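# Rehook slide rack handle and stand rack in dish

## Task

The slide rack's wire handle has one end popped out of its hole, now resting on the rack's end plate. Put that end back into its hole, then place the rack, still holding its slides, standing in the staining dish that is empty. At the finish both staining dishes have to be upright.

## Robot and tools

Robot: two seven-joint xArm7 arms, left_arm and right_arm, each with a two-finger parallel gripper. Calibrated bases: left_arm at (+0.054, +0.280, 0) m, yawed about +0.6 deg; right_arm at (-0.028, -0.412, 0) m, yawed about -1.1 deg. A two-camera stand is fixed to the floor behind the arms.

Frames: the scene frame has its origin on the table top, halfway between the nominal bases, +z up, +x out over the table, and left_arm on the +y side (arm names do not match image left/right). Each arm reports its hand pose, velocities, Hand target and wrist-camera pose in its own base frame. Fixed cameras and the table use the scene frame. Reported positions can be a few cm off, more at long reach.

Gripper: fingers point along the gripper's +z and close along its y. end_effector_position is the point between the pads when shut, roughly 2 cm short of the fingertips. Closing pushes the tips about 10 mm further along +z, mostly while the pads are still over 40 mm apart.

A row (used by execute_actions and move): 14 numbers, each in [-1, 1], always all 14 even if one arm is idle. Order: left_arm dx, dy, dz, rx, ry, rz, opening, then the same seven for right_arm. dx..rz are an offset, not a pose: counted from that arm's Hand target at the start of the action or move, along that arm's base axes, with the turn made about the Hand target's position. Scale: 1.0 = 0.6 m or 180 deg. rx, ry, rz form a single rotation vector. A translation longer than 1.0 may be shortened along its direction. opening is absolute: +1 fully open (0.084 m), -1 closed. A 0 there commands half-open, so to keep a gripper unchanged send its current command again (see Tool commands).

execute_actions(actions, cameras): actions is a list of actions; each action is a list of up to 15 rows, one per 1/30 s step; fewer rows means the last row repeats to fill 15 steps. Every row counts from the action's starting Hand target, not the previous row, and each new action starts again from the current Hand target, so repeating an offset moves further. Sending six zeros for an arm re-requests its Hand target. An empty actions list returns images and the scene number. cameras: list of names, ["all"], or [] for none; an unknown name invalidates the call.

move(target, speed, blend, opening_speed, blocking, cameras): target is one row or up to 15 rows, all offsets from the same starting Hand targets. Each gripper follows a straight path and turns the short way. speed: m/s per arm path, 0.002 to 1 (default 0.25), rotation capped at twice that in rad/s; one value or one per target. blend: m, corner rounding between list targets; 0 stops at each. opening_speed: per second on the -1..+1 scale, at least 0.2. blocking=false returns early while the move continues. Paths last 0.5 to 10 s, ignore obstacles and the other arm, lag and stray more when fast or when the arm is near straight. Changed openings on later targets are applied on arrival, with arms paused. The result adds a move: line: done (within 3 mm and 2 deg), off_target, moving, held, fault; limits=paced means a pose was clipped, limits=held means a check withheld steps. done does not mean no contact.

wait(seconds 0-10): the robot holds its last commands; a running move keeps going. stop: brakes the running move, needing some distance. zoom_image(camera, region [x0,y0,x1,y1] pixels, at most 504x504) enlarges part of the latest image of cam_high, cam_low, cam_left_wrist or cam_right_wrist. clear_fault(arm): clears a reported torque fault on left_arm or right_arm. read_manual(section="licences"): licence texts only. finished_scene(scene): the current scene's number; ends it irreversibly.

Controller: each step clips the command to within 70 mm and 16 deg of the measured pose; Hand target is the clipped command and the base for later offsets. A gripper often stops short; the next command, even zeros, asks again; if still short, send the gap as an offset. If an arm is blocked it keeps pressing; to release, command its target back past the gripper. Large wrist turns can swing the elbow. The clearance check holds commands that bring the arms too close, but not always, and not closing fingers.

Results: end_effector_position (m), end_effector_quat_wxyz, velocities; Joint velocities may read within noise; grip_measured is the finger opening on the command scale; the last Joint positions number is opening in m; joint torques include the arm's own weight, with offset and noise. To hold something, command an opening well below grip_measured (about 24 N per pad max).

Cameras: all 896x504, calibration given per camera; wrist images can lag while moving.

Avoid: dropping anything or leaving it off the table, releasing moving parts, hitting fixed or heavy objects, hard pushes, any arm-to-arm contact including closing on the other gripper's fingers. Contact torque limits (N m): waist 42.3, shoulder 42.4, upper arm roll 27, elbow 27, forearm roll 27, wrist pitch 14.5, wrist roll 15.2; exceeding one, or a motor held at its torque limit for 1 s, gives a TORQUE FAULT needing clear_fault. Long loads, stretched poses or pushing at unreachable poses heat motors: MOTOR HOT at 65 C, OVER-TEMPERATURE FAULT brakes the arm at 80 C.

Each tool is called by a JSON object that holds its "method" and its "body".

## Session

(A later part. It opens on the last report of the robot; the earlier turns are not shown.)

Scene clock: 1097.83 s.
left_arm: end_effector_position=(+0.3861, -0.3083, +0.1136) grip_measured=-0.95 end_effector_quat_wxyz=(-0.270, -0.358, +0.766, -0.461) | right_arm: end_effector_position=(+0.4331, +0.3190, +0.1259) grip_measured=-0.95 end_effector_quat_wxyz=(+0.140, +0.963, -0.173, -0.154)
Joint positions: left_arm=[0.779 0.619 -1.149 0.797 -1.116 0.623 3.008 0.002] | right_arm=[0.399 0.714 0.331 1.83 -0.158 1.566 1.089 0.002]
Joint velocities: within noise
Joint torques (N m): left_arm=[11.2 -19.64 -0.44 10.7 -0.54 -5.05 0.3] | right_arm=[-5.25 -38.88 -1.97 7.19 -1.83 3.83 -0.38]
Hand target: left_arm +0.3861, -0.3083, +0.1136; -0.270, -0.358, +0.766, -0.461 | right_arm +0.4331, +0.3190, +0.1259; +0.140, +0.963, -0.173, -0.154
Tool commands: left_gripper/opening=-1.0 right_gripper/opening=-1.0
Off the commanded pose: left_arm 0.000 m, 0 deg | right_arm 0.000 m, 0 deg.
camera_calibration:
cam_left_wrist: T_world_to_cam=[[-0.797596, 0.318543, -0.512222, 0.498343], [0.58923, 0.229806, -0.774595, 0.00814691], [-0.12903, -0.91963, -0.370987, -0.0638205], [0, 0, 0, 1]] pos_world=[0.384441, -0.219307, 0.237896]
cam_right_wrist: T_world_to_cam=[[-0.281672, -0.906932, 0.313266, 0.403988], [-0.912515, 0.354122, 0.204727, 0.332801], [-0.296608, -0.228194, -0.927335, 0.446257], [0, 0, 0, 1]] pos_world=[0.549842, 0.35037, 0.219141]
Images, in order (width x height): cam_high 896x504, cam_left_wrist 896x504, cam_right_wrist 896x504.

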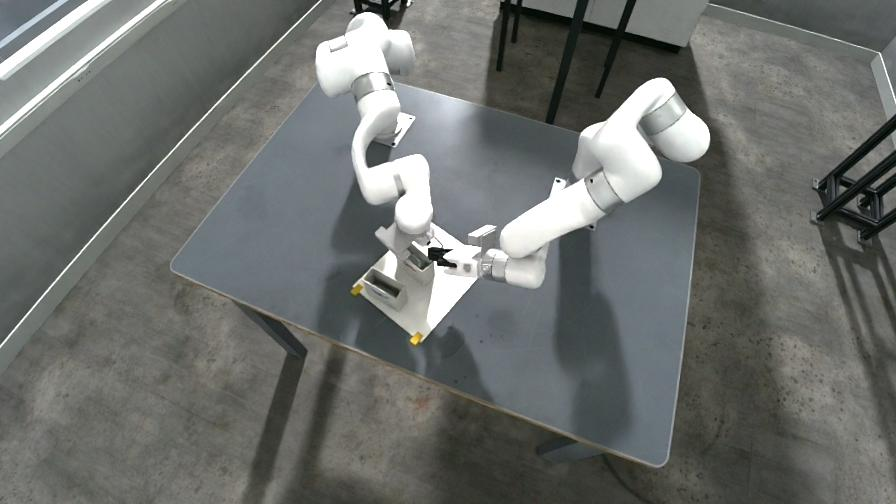

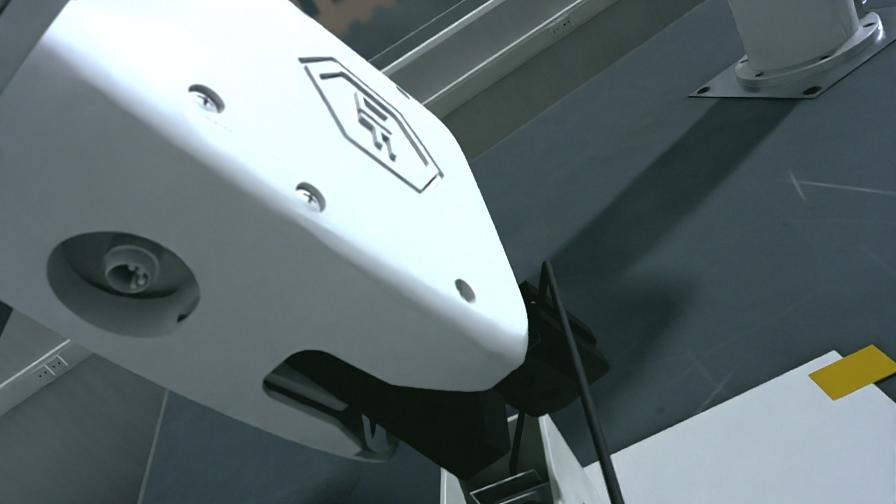

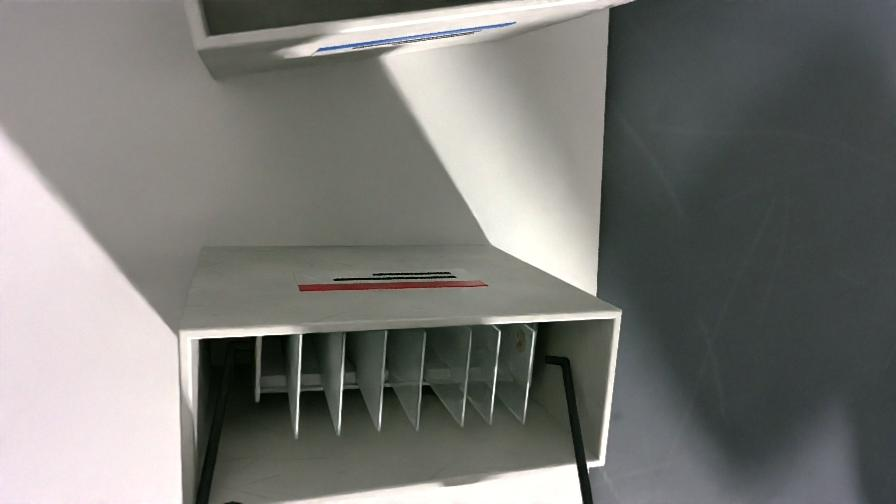

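{"method": "move", "body": {"target": [-0.00332,-0.00795,0.00113,0.02564,-0.0107,0,-1, -0.00355,-0.00928,-0.01112,0.02594,-0.00992,0,-1], "speed": 0.03, "cameras": ["cam_right_wrist","cam_left_wrist"]}}

{"method": "zoom_image", "body": {"camera": "cam_right_wrist", "region": [520, 318, 660, 458]}}

{"method": "zoom_image", "body": {"camera": "cam_right_wrist", "region": [170, 318, 290, 438]}}

Scene clock: 1138.93 s.
left_arm: end_effector_position=(+0.3841, -0.3131, +0.1143) grip_measured=-0.95 end_effector_quat_wxyz=(-0.243, -0.361, +0.788, -0.436) | right_arm: end_effector_position=(+0.4309, +0.3134, +0.1192) grip_measured=-0.95 end_effector_quat_wxyz=(+0.098, +0.970, -0.169, -0.146)
Joint positions: left_arm=[0.753 0.549 -1.173 0.784 -1.12 0.571 2.97 0.002] | right_arm=[0.339 0.63 0.351 1.67 -0.122 1.419 1.046 0.002]
Joint torques (N m): left_arm=[10.62 -21.72 -0.4 10.87 0.21 -4.9 -0.63] | right_arm=[-4.87 -35.66 -1.89 6.63 -1.72 2.98 -0.34]
Hand target: left_arm +0.3841, -0.3131, +0.1143; -0.243, -0.361, +0.788, -0.436 | right_arm +0.4309, +0.3134, +0.1192; +0.098, +0.970, -0.169, -0.146
Off the commanded pose: left_arm 0.000 m, 0 deg | right_arm 0.000 m, 0 deg.
move: done
camera_calibration:
cam_left_wrist: T_world_to_cam=[[-0.7804, 0.359813, -0.51138, 0.504838], [0.614565, 0.290622, -0.733382, 0.0155352], [-0.115262, -0.886608, -0.44793, -0.0543565], [0, 0, 0, 1]] pos_world=[0.378163, -0.234355, 0.245209]
cam_right_wrist: T_world_to_cam=[[-0.290093, -0.929067, 0.229522, 0.420926], [-0.918898, 0.337413, 0.204398, 0.342267], [-0.267343, -0.151613, -0.951599, 0.404505], [0, 0, 0, 1]] pos_world=[0.544757, 0.336911, 0.218356]
Images, in order (width x height): cam_left_wrist 896x504, cam_right_wrist 896x504.

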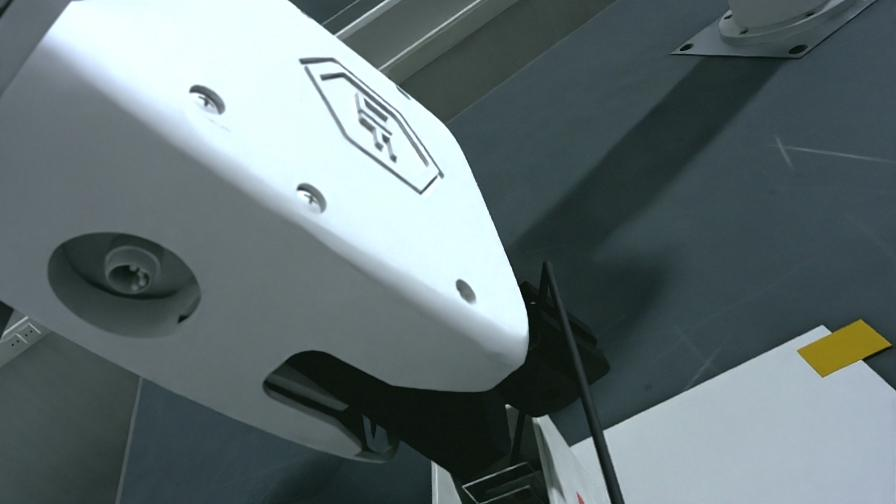

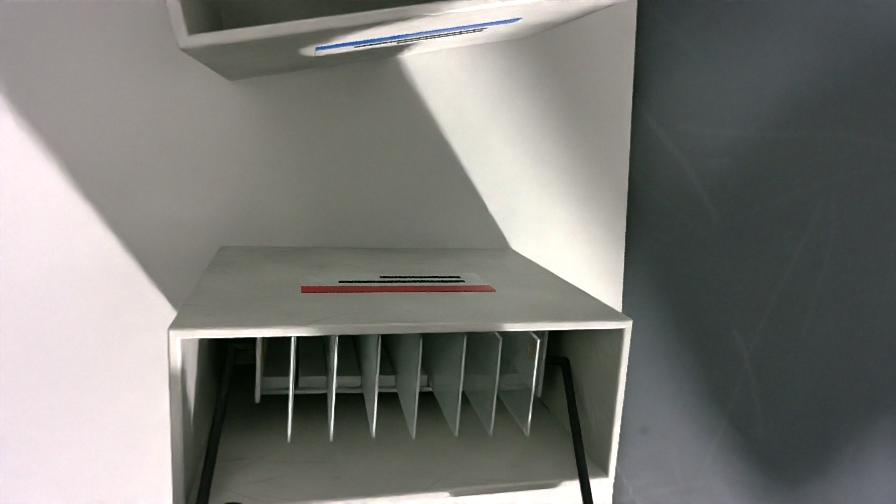

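Scaled by 3.600 from the camera's 896x504 image, which has a finer 1280x720 frame.

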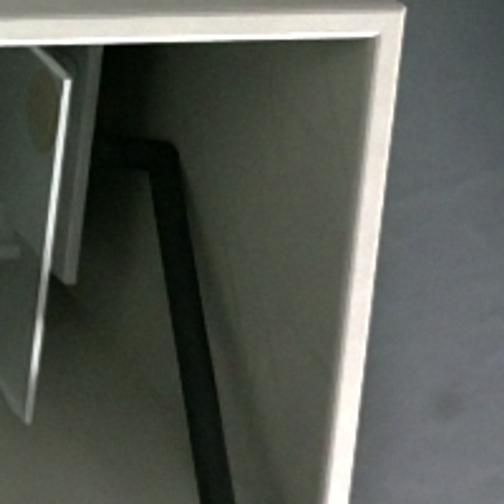

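Scaled by 4.200 from the camera's 896x504 image, which has a finer 1280x720 frame.

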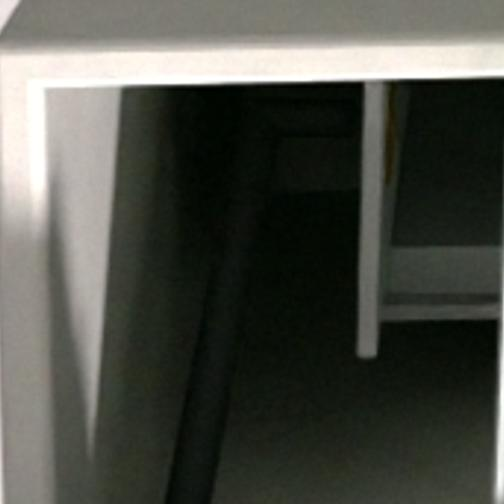

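{"method": "move", "body": {"target": [-0.00167,-0.004,0.00028,0.01282,-0.00535,0,-1, -0.00162,-0.00425,-0.00592,0.01297,-0.00496,0,-1], "speed": 0.03, "cameras": ["cam_right_wrist"]}}

{"method": "zoom_image", "body": {"camera": "cam_right_wrist", "region": [520, 318, 640, 438]}}

{"method": "zoom_image", "body": {"camera": "cam_right_wrist", "region": [170, 318, 290, 438]}}

Scene clock: 1151.67 s.
left_arm: end_effector_position=(+0.3831, -0.3155, +0.1144) grip_measured=-0.95 end_effector_quat_wxyz=(-0.229, -0.362, +0.799, -0.423) | right_arm: end_effector_position=(+0.4300, +0.3108, +0.1156) grip_measured=-0.95 end_effector_quat_wxyz=(+0.077, +0.973, -0.167, -0.142)
Joint positions: left_arm=[0.737 0.514 -1.182 0.779 -1.118 0.546 2.948 0.002] | right_arm=[0.31 0.593 0.36 1.599 -0.101 1.348 1.021 0.002]
Joint torques (N m): left_arm=[10.38 -20.95 -0.34 11.03 0.39 -4.91 -0.6] | right_arm=[-4.87 -33.94 -1.9 6.19 -1.76 2.82 -0.29]
Hand target: left_arm +0.3831, -0.3155, +0.1144; -0.229, -0.362, +0.799, -0.423 | right_arm +0.4300, +0.3108, +0.1156; +0.077, +0.973, -0.167, -0.142
Off the commanded pose: left_arm 0.000 m, 0 deg | right_arm 0.000 m, 0 deg.
move: done
camera_calibration:
cam_right_wrist: T_world_to_cam=[[-0.293327, -0.937553, 0.186957, 0.428091], [-0.922098, 0.329084, 0.203564, 0.346965], [-0.252377, -0.112682, -0.961046, 0.382999], [0, 0, 0, 1]] pos_world=[0.542166, 0.330334, 0.217415]
Images, in order (width x height): cam_right_wrist 896x504.

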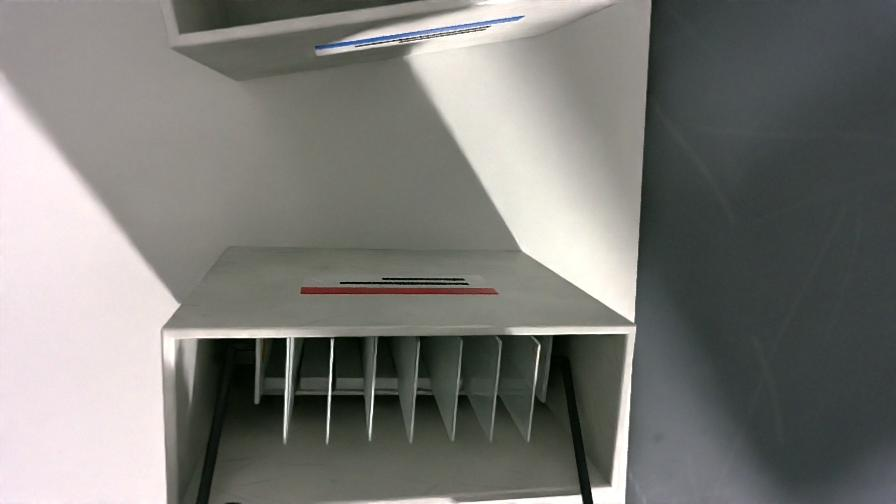

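Scaled by 4.200 from the camera's 896x504 image, which has a finer 1280x720 frame.

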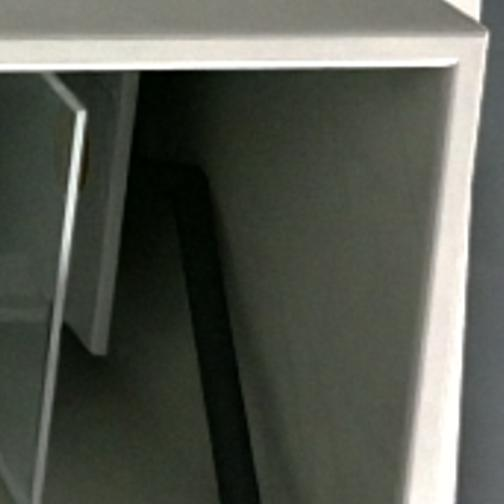

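Scaled by 4.200 from the camera's 896x504 image, which has a finer 1280x720 frame.

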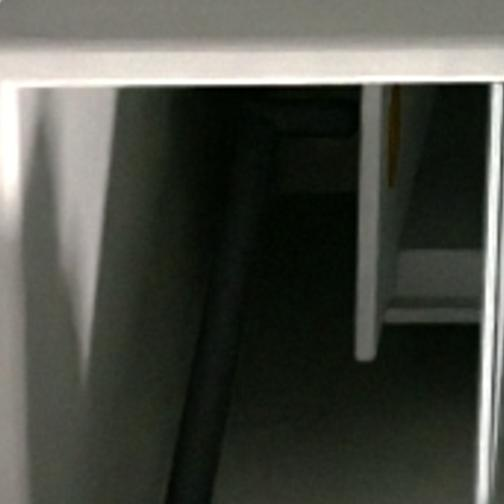

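{"method": "zoom_image", "body": {"camera": "cam_right_wrist", "region": [220, 330, 280, 380]}}

{"method": "zoom_image", "body": {"camera": "cam_right_wrist", "region": [535, 335, 595, 385]}}

Scaled by 8.400 from the camera's 896x504 image, which has a finer 1280x720 frame.

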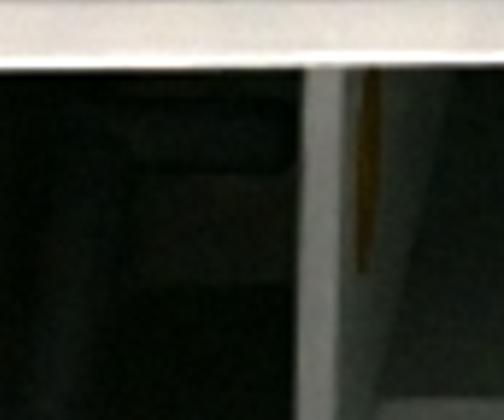

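Scaled by 8.400 from the camera's 896x504 image, which has a finer 1280x720 frame.

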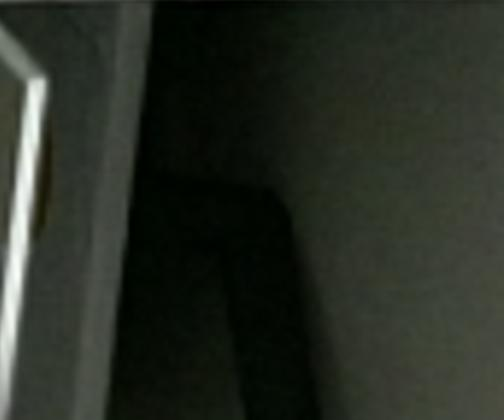

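{"method": "move", "body": {"target": [-0.00108,0.00045,0.00117,0,0,0,-1, 0,0,0,0,0,0,-1], "speed": 0.03, "cameras": ["cam_right_wrist"]}}

{"method": "zoom_image", "body": {"camera": "cam_right_wrist", "region": [220, 330, 280, 380]}}

Scene clock: 1198.73 s.
left_arm: end_effector_position=(+0.3824, -0.3152, +0.1151) grip_measured=-0.95 end_effector_quat_wxyz=(-0.229, -0.362, +0.799, -0.423) | right_arm: end_effector_position=(+0.4300, +0.3108, +0.1156) grip_measured=-0.95 end_effector_quat_wxyz=(+0.077, +0.973, -0.167, -0.142)
Joint positions: left_arm=[0.741 0.51 -1.186 0.776 -1.12 0.548 2.948 0.002] | right_arm=[0.31 0.593 0.36 1.599 -0.101 1.348 1.021 0.002]
Joint torques (N m): left_arm=[12.14 -20.96 -0.31 11.01 -0.45 -3.8 -0.56] | right_arm=[-4.56 -33.78 -1.89 6.5 -1.71 2.95 -0.31]
Hand target: left_arm +0.3824, -0.3152, +0.1152; -0.229, -0.362, +0.799, -0.423 | right_arm +0.4300, +0.3108, +0.1156; +0.077, +0.973, -0.167, -0.142
Off the commanded pose: left_arm 0.000 m, 0 deg | right_arm 0.000 m, 0 deg.
move: done
camera_calibration:
cam_right_wrist: T_world_to_cam=[[-0.29335, -0.937564, 0.186867, 0.428126], [-0.92209, 0.329087, 0.203596, 0.346952], [-0.252379, -0.112584, -0.961056, 0.38297], [0, 0, 0, 1]] pos_world=[0.542166, 0.330334, 0.217415]
Images, in order (width x height): cam_right_wrist 896x504.

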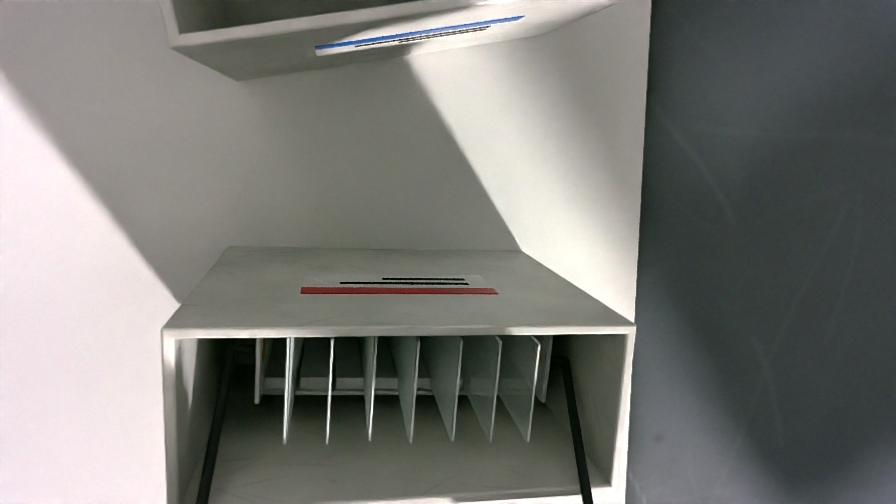

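Scaled by 8.400 from the camera's 896x504 image, which has a finer 1280x720 frame.

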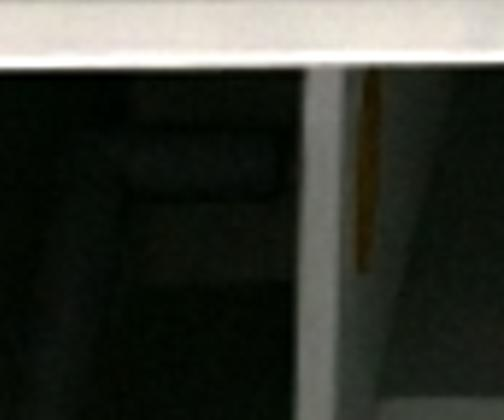

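{"method": "move", "body": {"target": [0,0,0,0,0,0,-1, 0.00082,0.00213,-0.0004,0.01297,-0.00496,0,-1], "speed": 0.03, "cameras": ["cam_right_wrist"]}}

{"method": "zoom_image", "body": {"camera": "cam_right_wrist", "region": [220, 330, 280, 380]}}

{"method": "zoom_image", "body": {"camera": "cam_right_wrist", "region": [535, 335, 595, 385]}}

Scene clock: 1208.03 s.
left_arm: end_effector_position=(+0.3825, -0.3152, +0.1151) grip_measured=-0.95 end_effector_quat_wxyz=(-0.229, -0.362, +0.799, -0.423) | right_arm: end_effector_position=(+0.4305, +0.3121, +0.1154) grip_measured=-0.95 end_effector_quat_wxyz=(+0.055, +0.975, -0.164, -0.137)
Joint positions: left_arm=[0.741 0.51 -1.186 0.776 -1.12 0.548 2.948 0.002] | right_arm=[0.288 0.567 0.37 1.552 -0.08 1.293 0.998 0.002]
Joint torques (N m): left_arm=[8.74 -19.41 -1.57 10.83 0.08 -3.37 -0.3] | right_arm=[-3.67 -34.12 0 7.5 -0.88 1.22 -0.35]
Hand target: left_arm +0.3824, -0.3152, +0.1152; -0.229, -0.362, +0.799, -0.423 | right_arm +0.4305, +0.3121, +0.1154; +0.055, +0.975, -0.164, -0.137
Off the commanded pose: left_arm 0.000 m, 0 deg | right_arm 0.000 m, 0 deg.
move: done
camera_calibration:
cam_right_wrist: T_world_to_cam=[[-0.295964, -0.944277, 0.144034, 0.43763], [-0.925229, 0.320876, 0.202461, 0.351122], [-0.237396, -0.0733433, -0.96864, 0.365149], [0, 0, 0, 1]] pos_world=[0.541075, 0.327359, 0.219576]
Images, in order (width x height): cam_right_wrist 896x504.

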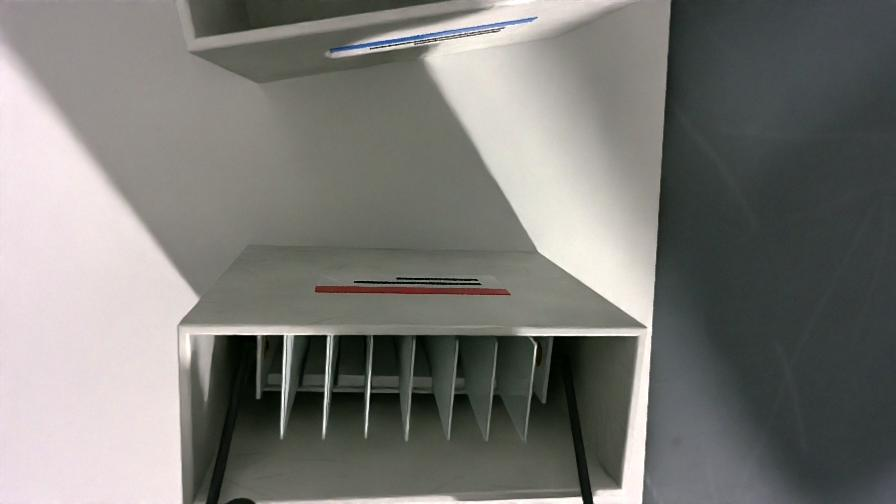

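Scaled by 8.400 from the camera's 896x504 image, which has a finer 1280x720 frame.

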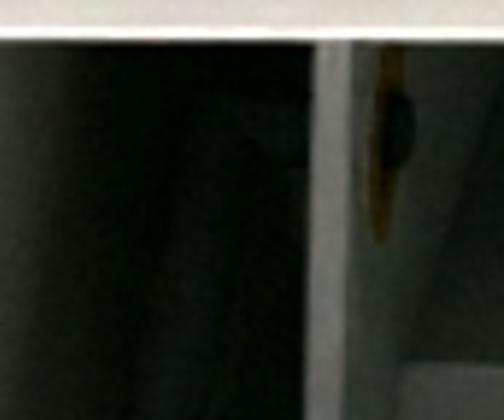

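Scaled by 8.400 from the camera's 896x504 image, which has a finer 1280x720 frame.

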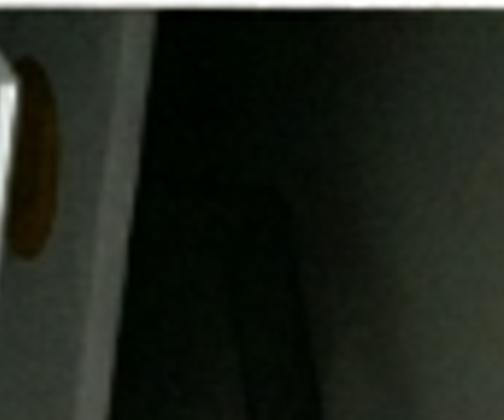

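{"method": "move", "body": {"target": [-0.00148,-0.00354,0.0001,0.01128,-0.00471,0,-1, -0.00157,-0.00411,-0.00513,0.00778,-0.00297,0,-1], "speed": 0.03, "cameras": ["cam_right_wrist"]}}

{"method": "zoom_image", "body": {"camera": "cam_right_wrist", "region": [220, 330, 280, 380]}}

{"method": "zoom_image", "body": {"camera": "cam_right_wrist", "region": [535, 335, 595, 385]}}

Scene clock: 1226.27 s.
left_arm: end_effector_position=(+0.3815, -0.3174, +0.1152) grip_measured=-0.95 end_effector_quat_wxyz=(-0.216, -0.363, +0.808, -0.411) | right_arm: end_effector_position=(+0.4295, +0.3097, +0.1123) grip_measured=-0.95 end_effector_quat_wxyz=(+0.043, +0.976, -0.163, -0.135)
Joint positions: left_arm=[0.725 0.48 -1.192 0.772 -1.117 0.526 2.926 0.002] | right_arm=[0.27 0.546 0.375 1.507 -0.066 1.249 0.979 0.002]
Joint torques (N m): left_arm=[7.76 -19.37 -1.02 10.04 0.49 -4.21 -0.54] | right_arm=[-3.73 -32.54 -0.28 6.8 -1.06 1.64 -0.43]
Hand target: left_arm +0.3816, -0.3173, +0.1152; -0.216, -0.363, +0.808, -0.411 | right_arm +0.4295, +0.3096, +0.1123; +0.043, +0.976, -0.163, -0.135
Off the commanded pose: left_arm 0.000 m, 0 deg | right_arm 0.000 m, 0 deg.
move: done
camera_calibration:
cam_right_wrist: T_world_to_cam=[[-0.297165, -0.947496, 0.118089, 0.439936], [-0.92713, 0.315902, 0.201584, 0.354117], [-0.228305, -0.0495803, -0.972326, 0.351002], [0, 0, 0, 1]] pos_world=[0.539181, 0.322374, 0.217952]
Images, in order (width x height): cam_right_wrist 896x504.

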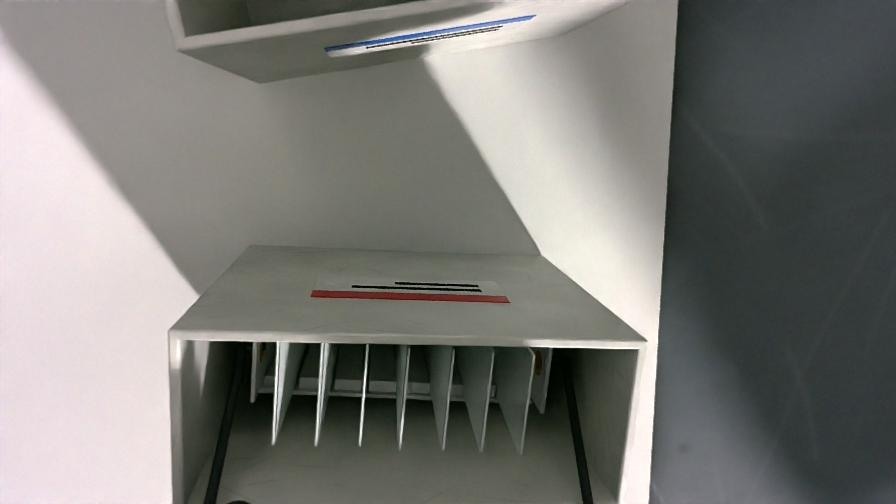

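Scaled by 8.400 from the camera's 896x504 image, which has a finer 1280x720 frame.

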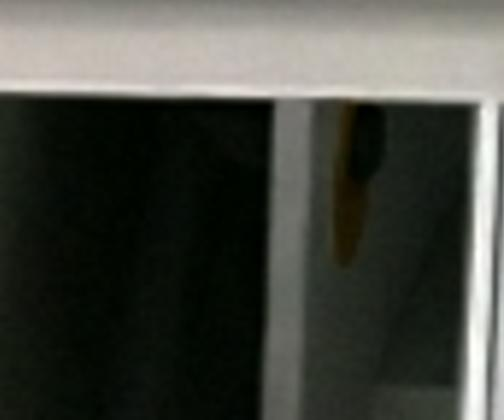

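Scaled by 8.400 from the camera's 896x504 image, which has a finer 1280x720 frame.

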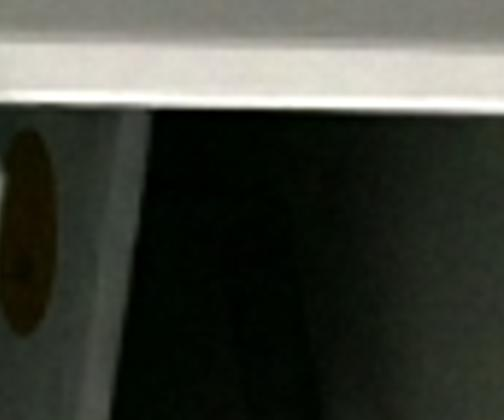

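{"method": "move", "body": {"target": [0,0,0,0,0,0,-1, 0.0002,0.0015,0.0001,0.00778,-0.00297,0,-1], "speed": 0.03, "cameras": ["cam_right_wrist"]}}

{"method": "zoom_image", "body": {"camera": "cam_right_wrist", "region": [220, 330, 280, 380]}}

{"method": "zoom_image", "body": {"camera": "cam_right_wrist", "region": [525, 335, 595, 385]}}

Scene clock: 1236.70 s.
left_arm: end_effector_position=(+0.3816, -0.3173, +0.1152) grip_measured=-0.95 end_effector_quat_wxyz=(-0.216, -0.363, +0.808, -0.411) | right_arm: end_effector_position=(+0.4296, +0.3105, +0.1124) grip_measured=-0.95 end_effector_quat_wxyz=(+0.030, +0.978, -0.161, -0.132)
Joint positions: left_arm=[0.725 0.48 -1.192 0.772 -1.117 0.526 2.926 0.002] | right_arm=[0.257 0.531 0.382 1.481 -0.051 1.217 0.963 0.002]
Joint torques (N m): left_arm=[7.22 -17.13 -2.53 10.17 0.37 -2.85 -0.48] | right_arm=[-2.57 -33.45 1 8.05 -0.59 0.52 -0.42]
Hand target: left_arm +0.3816, -0.3173, +0.1152; -0.216, -0.363, +0.808, -0.411 | right_arm +0.4296, +0.3105, +0.1124; +0.030, +0.978, -0.161, -0.132
Off the commanded pose: left_arm 0.000 m, 0 deg | right_arm 0.000 m, 0 deg.
move: done
camera_calibration:
cam_right_wrist: T_world_to_cam=[[-0.298165, -0.950054, 0.0921654, 0.444871], [-0.929, 0.311014, 0.200572, 0.356389], [-0.219219, -0.0258183, -0.975334, 0.340102], [0, 0, 0, 1]] pos_world=[0.538287, 0.320591, 0.21923]
Images, in order (width x height): cam_right_wrist 896x504.

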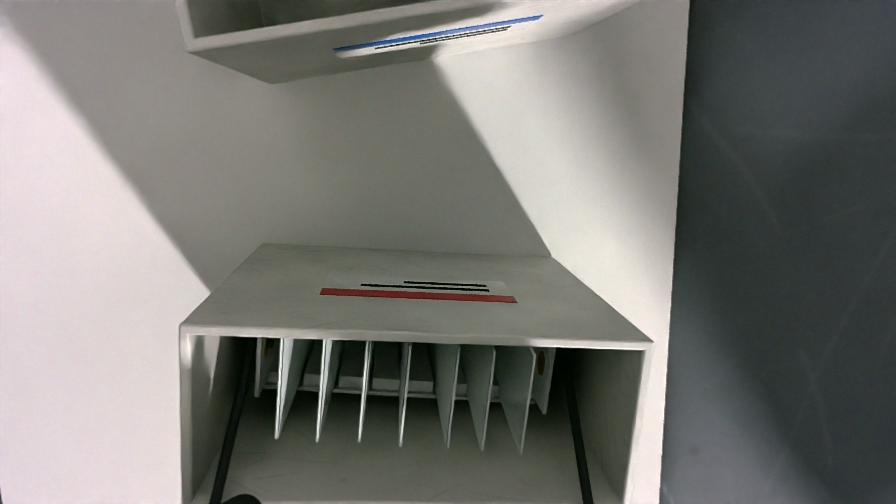

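Scaled by 8.400 from the camera's 896x504 image, which has a finer 1280x720 frame.

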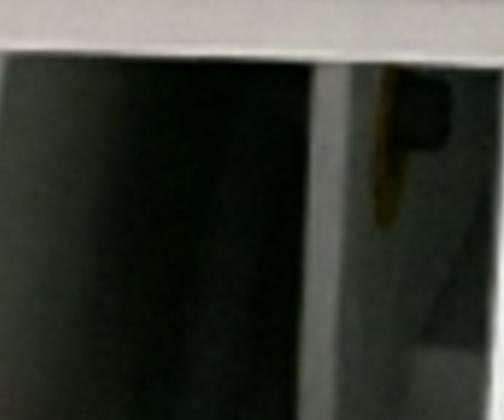

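Scaled by 7.200 from the camera's 896x504 image, which has a finer 1280x720 frame.

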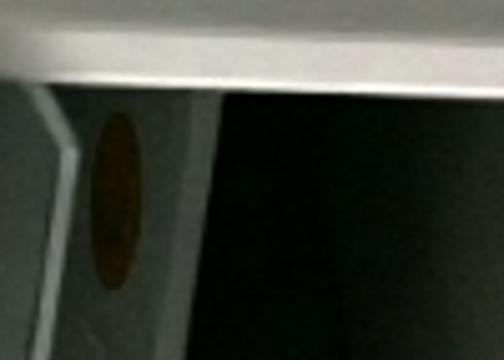

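{"method": "zoom_image", "body": {"camera": "cam_right_wrist", "region": [532, 346, 562, 380]}}

{"method": "zoom_image", "body": {"camera": "cam_right_wrist", "region": [540, 340, 600, 440]}}

Scaled by 14.824 from the camera's 896x504 image, which has a finer 1280x720 frame.

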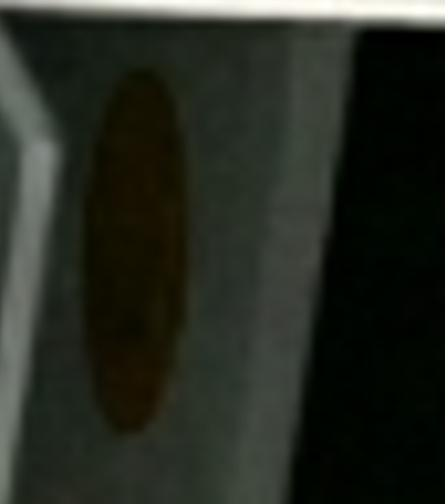

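Scaled by 5.040 from the camera's 896x504 image, which has a finer 1280x720 frame.

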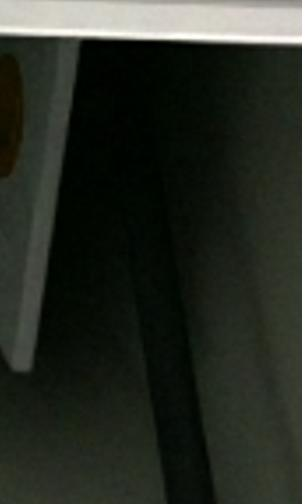

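{"method": "move", "body": {"target": [[0,0,0,0,0,0,-1, -0.00023,-0.00061,0,-0.00363,0.00139,0,-1],[0,0,0,0,0,0,-1, -0.00163,-0.00007,0,-0.00363,0.00139,0,-1],[0,0,0,0,0,0,-1, -0.0009,0.00185,0,0.00778,-0.00297,0,-1]], "speed": 0.03, "cameras": ["cam_right_wrist"]}}

{"method": "zoom_image", "body": {"camera": "cam_right_wrist", "region": [220, 330, 280, 380]}}

{"method": "zoom_image", "body": {"camera": "cam_right_wrist", "region": [525, 335, 585, 385]}}

Scene clock: 1264.60 s.
left_arm: end_effector_position=(+0.3816, -0.3173, +0.1152) grip_measured=-0.95 end_effector_quat_wxyz=(-0.216, -0.363, +0.808, -0.411) | right_arm: end_effector_position=(+0.4291, +0.3116, +0.1124) grip_measured=-0.95 end_effector_quat_wxyz=(+0.017, +0.978, -0.160, -0.130)
Joint positions: left_arm=[0.725 0.48 -1.192 0.772 -1.117 0.526 2.926 0.002] | right_arm=[0.244 0.515 0.389 1.453 -0.036 1.184 0.948 0.002]
Joint torques (N m): left_arm=[4.47 -17.26 -4 9.37 0.41 -1.68 -0.46] | right_arm=[-1.37 -33.94 3.2 9.1 -0.02 -0.41 -0.63]
Hand target: left_arm +0.3816, -0.3173, +0.1152; -0.216, -0.363, +0.808, -0.411 | right_arm +0.4291, +0.3117, +0.1124; +0.017, +0.978, -0.160, -0.130
Off the commanded pose: left_arm 0.000 m, 0 deg | right_arm 0.000 m, 0 deg.
move: done
camera_calibration:
cam_right_wrist: T_world_to_cam=[[-0.298899, -0.951989, 0.0661498, 0.449647], [-0.930861, 0.306125, 0.199465, 0.35801], [-0.210138, -0.00195654, -0.97767, 0.329009], [0, 0, 0, 1]] pos_world=[0.536794, 0.319107, 0.220507]
Images, in order (width x height): cam_right_wrist 896x504.

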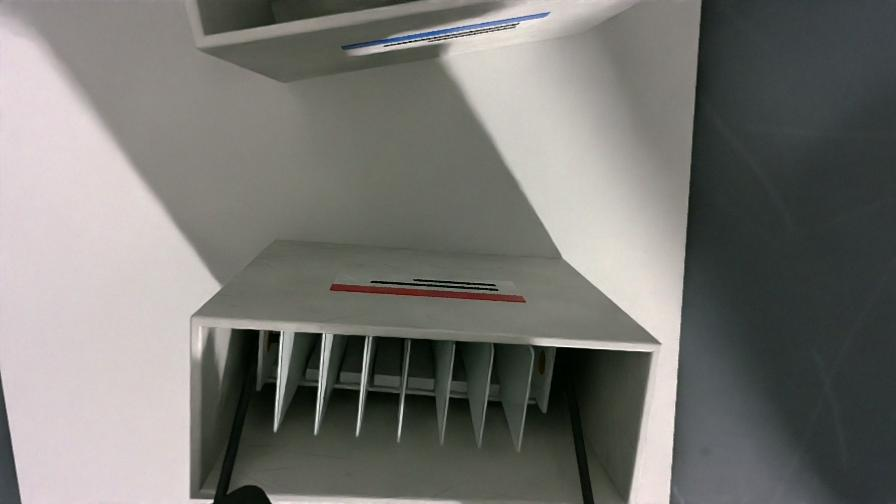

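Scaled by 8.400 from the camera's 896x504 image, which has a finer 1280x720 frame.

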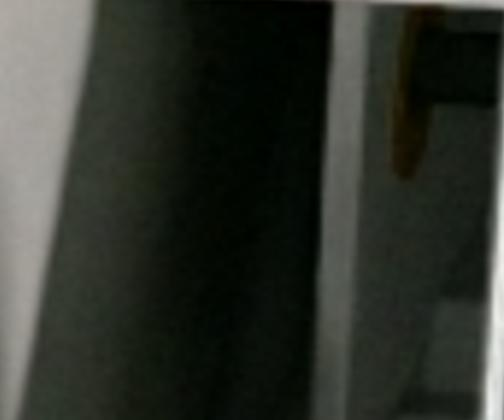

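Scaled by 8.400 from the camera's 896x504 image, which has a finer 1280x720 frame.

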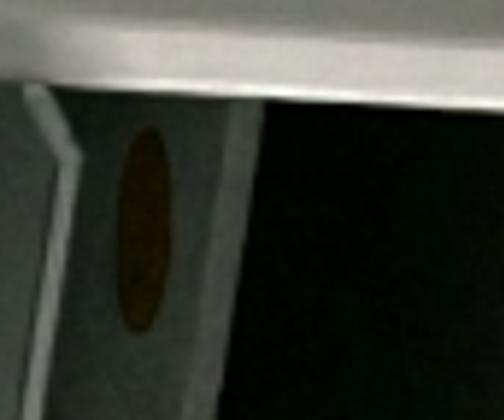

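{"method": "move", "body": {"target": [[0,0,0,0,0,0,-1, -0.00033,-0.00087,0,-0.00519,0.00198,0,-1],[0.00995,-0.00415,0.00607,0.01283,0.03077,0,-1, 0.00917,-0.0045,0.0056,0.00671,0.03311,0,-1]], "speed": 0.03, "cameras": ["cam_right_wrist", "cam_left_wrist"]}}

{"method": "zoom_image", "body": {"camera": "cam_right_wrist", "region": [220, 330, 280, 380]}}

{"method": "zoom_image", "body": {"camera": "cam_right_wrist", "region": [525, 335, 585, 385]}}

Scene clock: 1299.43 s.
left_arm: end_effector_position=(+0.3875, -0.3198, +0.1189) grip_measured=-0.95 end_effector_quat_wxyz=(-0.248, -0.387, +0.804, -0.377) | right_arm: end_effector_position=(+0.4346, +0.3090, +0.1157) grip_measured=-0.95 end_effector_quat_wxyz=(+0.015, +0.971, -0.157, -0.182)
Joint positions: left_arm=[0.65 0.459 -1.109 0.83 -0.997 0.601 2.724 0.002] | right_arm=[0.221 0.595 0.394 1.579 0.006 1.315 0.905 0.002]
Joint torques (N m): left_arm=[4.55 -20.33 -2.11 10.72 0.33 -1.72 -0.48] | right_arm=[-2.9 -33.56 1.76 9.75 -0.56 0.97 -0.35]
Hand target: left_arm +0.3875, -0.3198, +0.1189; -0.248, -0.387, +0.804, -0.377 | right_arm +0.4346, +0.3090, +0.1157; +0.015, +0.971, -0.157, -0.182
Off the commanded pose: left_arm 0.000 m, 0 deg | right_arm 0.000 m, 0 deg.
move: done
camera_calibration:
cam_left_wrist: T_world_to_cam=[[-0.808863, 0.416959, -0.414591, 0.530124], [0.568272, 0.373238, -0.733321, 0.0630862], [-0.151024, -0.828757, -0.538845, -0.0147262], [0, 0, 0, 1]] pos_world=[0.390723, -0.256791, 0.258112]
cam_right_wrist: T_world_to_cam=[[-0.291498, -0.953487, 0.0767534, 0.444587], [-0.904793, 0.300871, 0.301373, 0.341744], [-0.310448, 0.0184036, -0.950412, 0.36758], [0, 0, 0, 1]] pos_world=[0.552918, 0.314323, 0.212237]
Images, in order (width x height): cam_left_wrist 896x504, cam_right_wrist 896x504.

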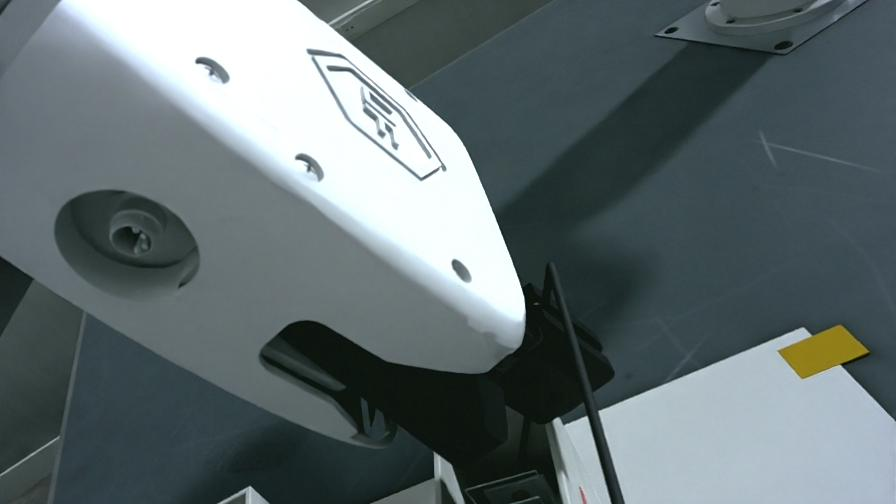

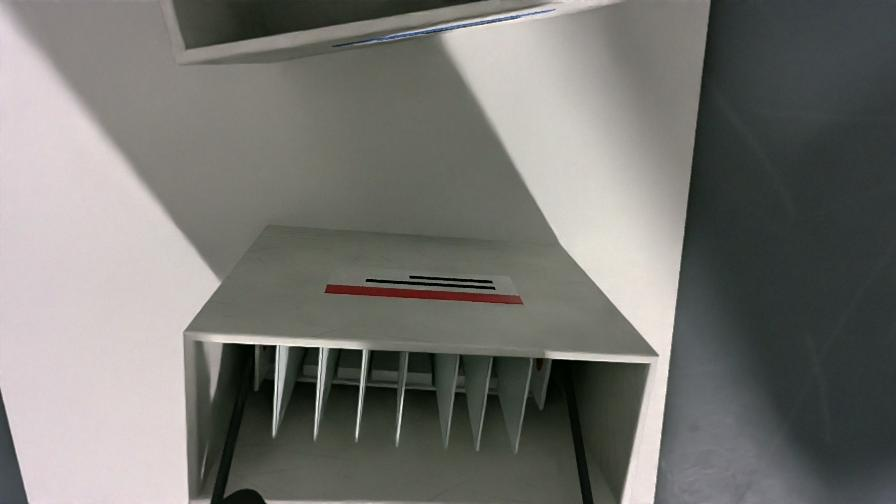

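Scaled by 8.400 from the camera's 896x504 image, which has a finer 1280x720 frame.

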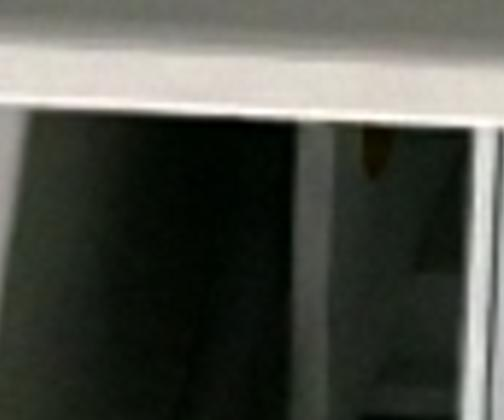

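Scaled by 8.400 from the camera's 896x504 image, which has a finer 1280x720 frame.

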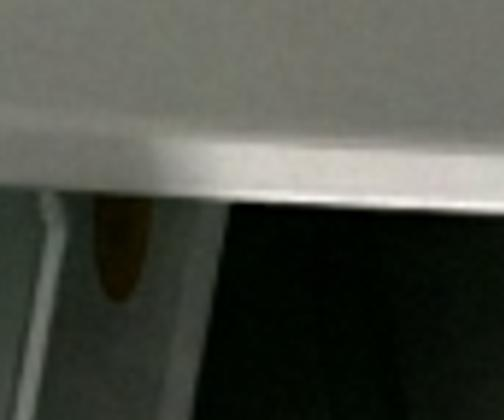

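{"method": "move", "body": {"target": [[0,0,0,0,0,0,-1, -0.00078,0.0003,0,0,0,0,-1],[0,0,0,0,0,0,-1, -0.00012,0.00204,-0.0002,0.01038,-0.00397,0,-1]], "speed": 0.03, "cameras": ["cam_right_wrist"]}}

{"method": "zoom_image", "body": {"camera": "cam_right_wrist", "region": [220, 330, 280, 380]}}

{"method": "zoom_image", "body": {"camera": "cam_right_wrist", "region": [525, 335, 585, 385]}}

Scene clock: 1315.37 s.
left_arm: end_effector_position=(+0.3876, -0.3198, +0.1188) grip_measured=-0.95 end_effector_quat_wxyz=(-0.248, -0.387, +0.804, -0.377) | right_arm: end_effector_position=(+0.4345, +0.3102, +0.1156) grip_measured=-0.95 end_effector_quat_wxyz=(-0.001, +0.972, -0.155, -0.178)
Joint positions: left_arm=[0.65 0.459 -1.109 0.83 -0.997 0.601 2.724 0.002] | right_arm=[0.204 0.576 0.403 1.543 0.025 1.274 0.881 0.002]
Joint torques (N m): left_arm=[3.88 -19.42 -4.31 9.82 -0.25 -1.61 -0.44] | right_arm=[-1.66 -35.9 3.54 10.09 0.06 -0.7 -0.39]
Hand target: left_arm +0.3875, -0.3198, +0.1189; -0.248, -0.387, +0.804, -0.377 | right_arm +0.4345, +0.3102, +0.1156; -0.001, +0.972, -0.154, -0.178
Off the commanded pose: left_arm 0.000 m, 0 deg | right_arm 0.000 m, 0 deg.
move: done
camera_calibration:
cam_right_wrist: T_world_to_cam=[[-0.292177, -0.955441, 0.0420091, 0.450625], [-0.908534, 0.291014, 0.299794, 0.346207], [-0.298661, 0.0494264, -0.953078, 0.352992], [0, 0, 0, 1]] pos_world=[0.551628, 0.312348, 0.213708]
Images, in order (width x height): cam_right_wrist 896x504.

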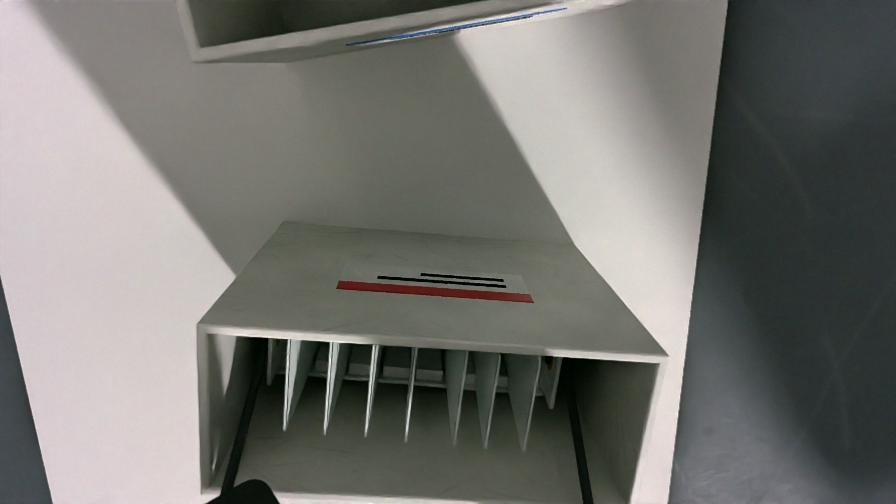

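Scaled by 8.400 from the camera's 896x504 image, which has a finer 1280x720 frame.

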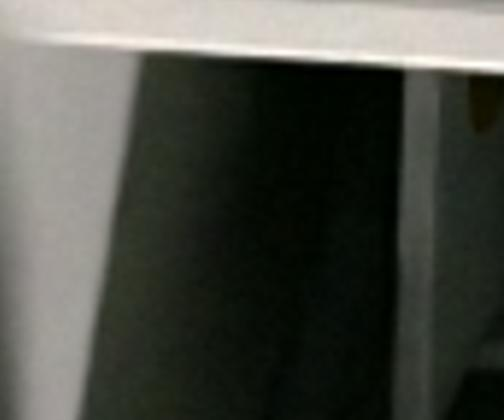

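Scaled by 8.400 from the camera's 896x504 image, which has a finer 1280x720 frame.

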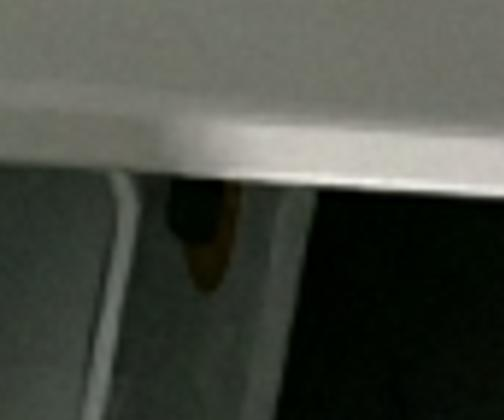

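{"method": "move", "body": {"target": [0,0,0,0,0,0,-1, 0.00058,0.0016,-0.00014,0.00935,-0.00357,0,-1], "speed": 0.03, "cameras": ["cam_right_wrist"]}}

{"method": "zoom_image", "body": {"camera": "cam_right_wrist", "region": [230, 330, 310, 390]}}

{"method": "zoom_image", "body": {"camera": "cam_right_wrist", "region": [535, 335, 595, 385]}}

Scene clock: 1322.37 s.
left_arm: end_effector_position=(+0.3876, -0.3198, +0.1188) grip_measured=-0.95 end_effector_quat_wxyz=(-0.248, -0.387, +0.804, -0.377) | right_arm: end_effector_position=(+0.4349, +0.3111, +0.1155) grip_measured=-0.95 end_effector_quat_wxyz=(-0.017, +0.973, -0.152, -0.175)
Joint positions: left_arm=[0.65 0.459 -1.109 0.83 -0.997 0.601 2.724 0.002] | right_arm=[0.187 0.56 0.412 1.514 0.044 1.238 0.859 0.002]
Joint torques (N m): left_arm=[0.73 -17.52 -6.05 8.93 -0.12 -0.39 0.01] | right_arm=[-0.42 -36.44 5.31 11.37 0.6 -1.76 -0.5]
Hand target: left_arm +0.3875, -0.3198, +0.1189; -0.248, -0.387, +0.804, -0.377 | right_arm +0.4349, +0.3111, +0.1155; -0.017, +0.973, -0.152, -0.175
Off the commanded pose: left_arm 0.000 m, 0 deg | right_arm 0.000 m, 0 deg.
move: done
camera_calibration:
cam_right_wrist: T_world_to_cam=[[-0.292545, -0.956192, 0.010669, 0.455626], [-0.911856, 0.282306, 0.298031, 0.350593], [-0.287987, 0.077459, -0.954497, 0.339792], [0, 0, 0, 1]] pos_world=[0.550837, 0.310372, 0.214982]
Images, in order (width x height): cam_right_wrist 896x504.

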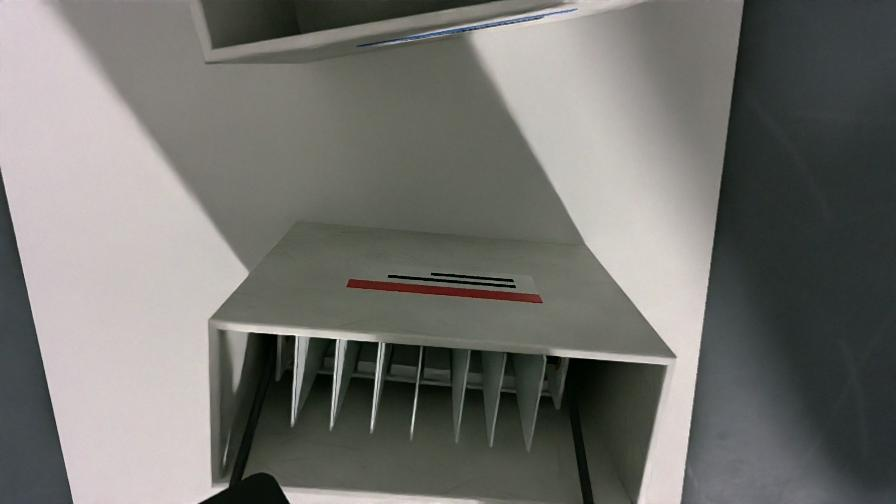

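Scaled by 6.300 from the camera's 896x504 image, which has a finer 1280x720 frame.

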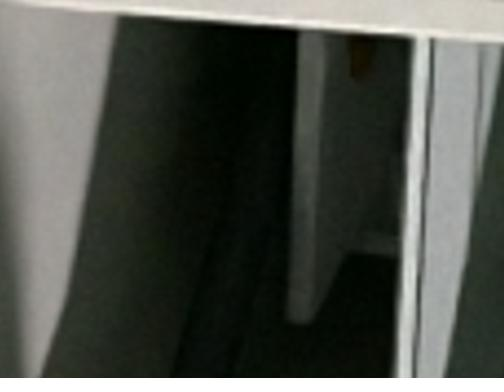

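Scaled by 8.400 from the camera's 896x504 image, which has a finer 1280x720 frame.

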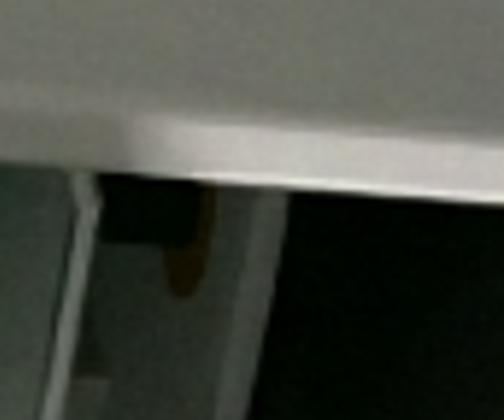

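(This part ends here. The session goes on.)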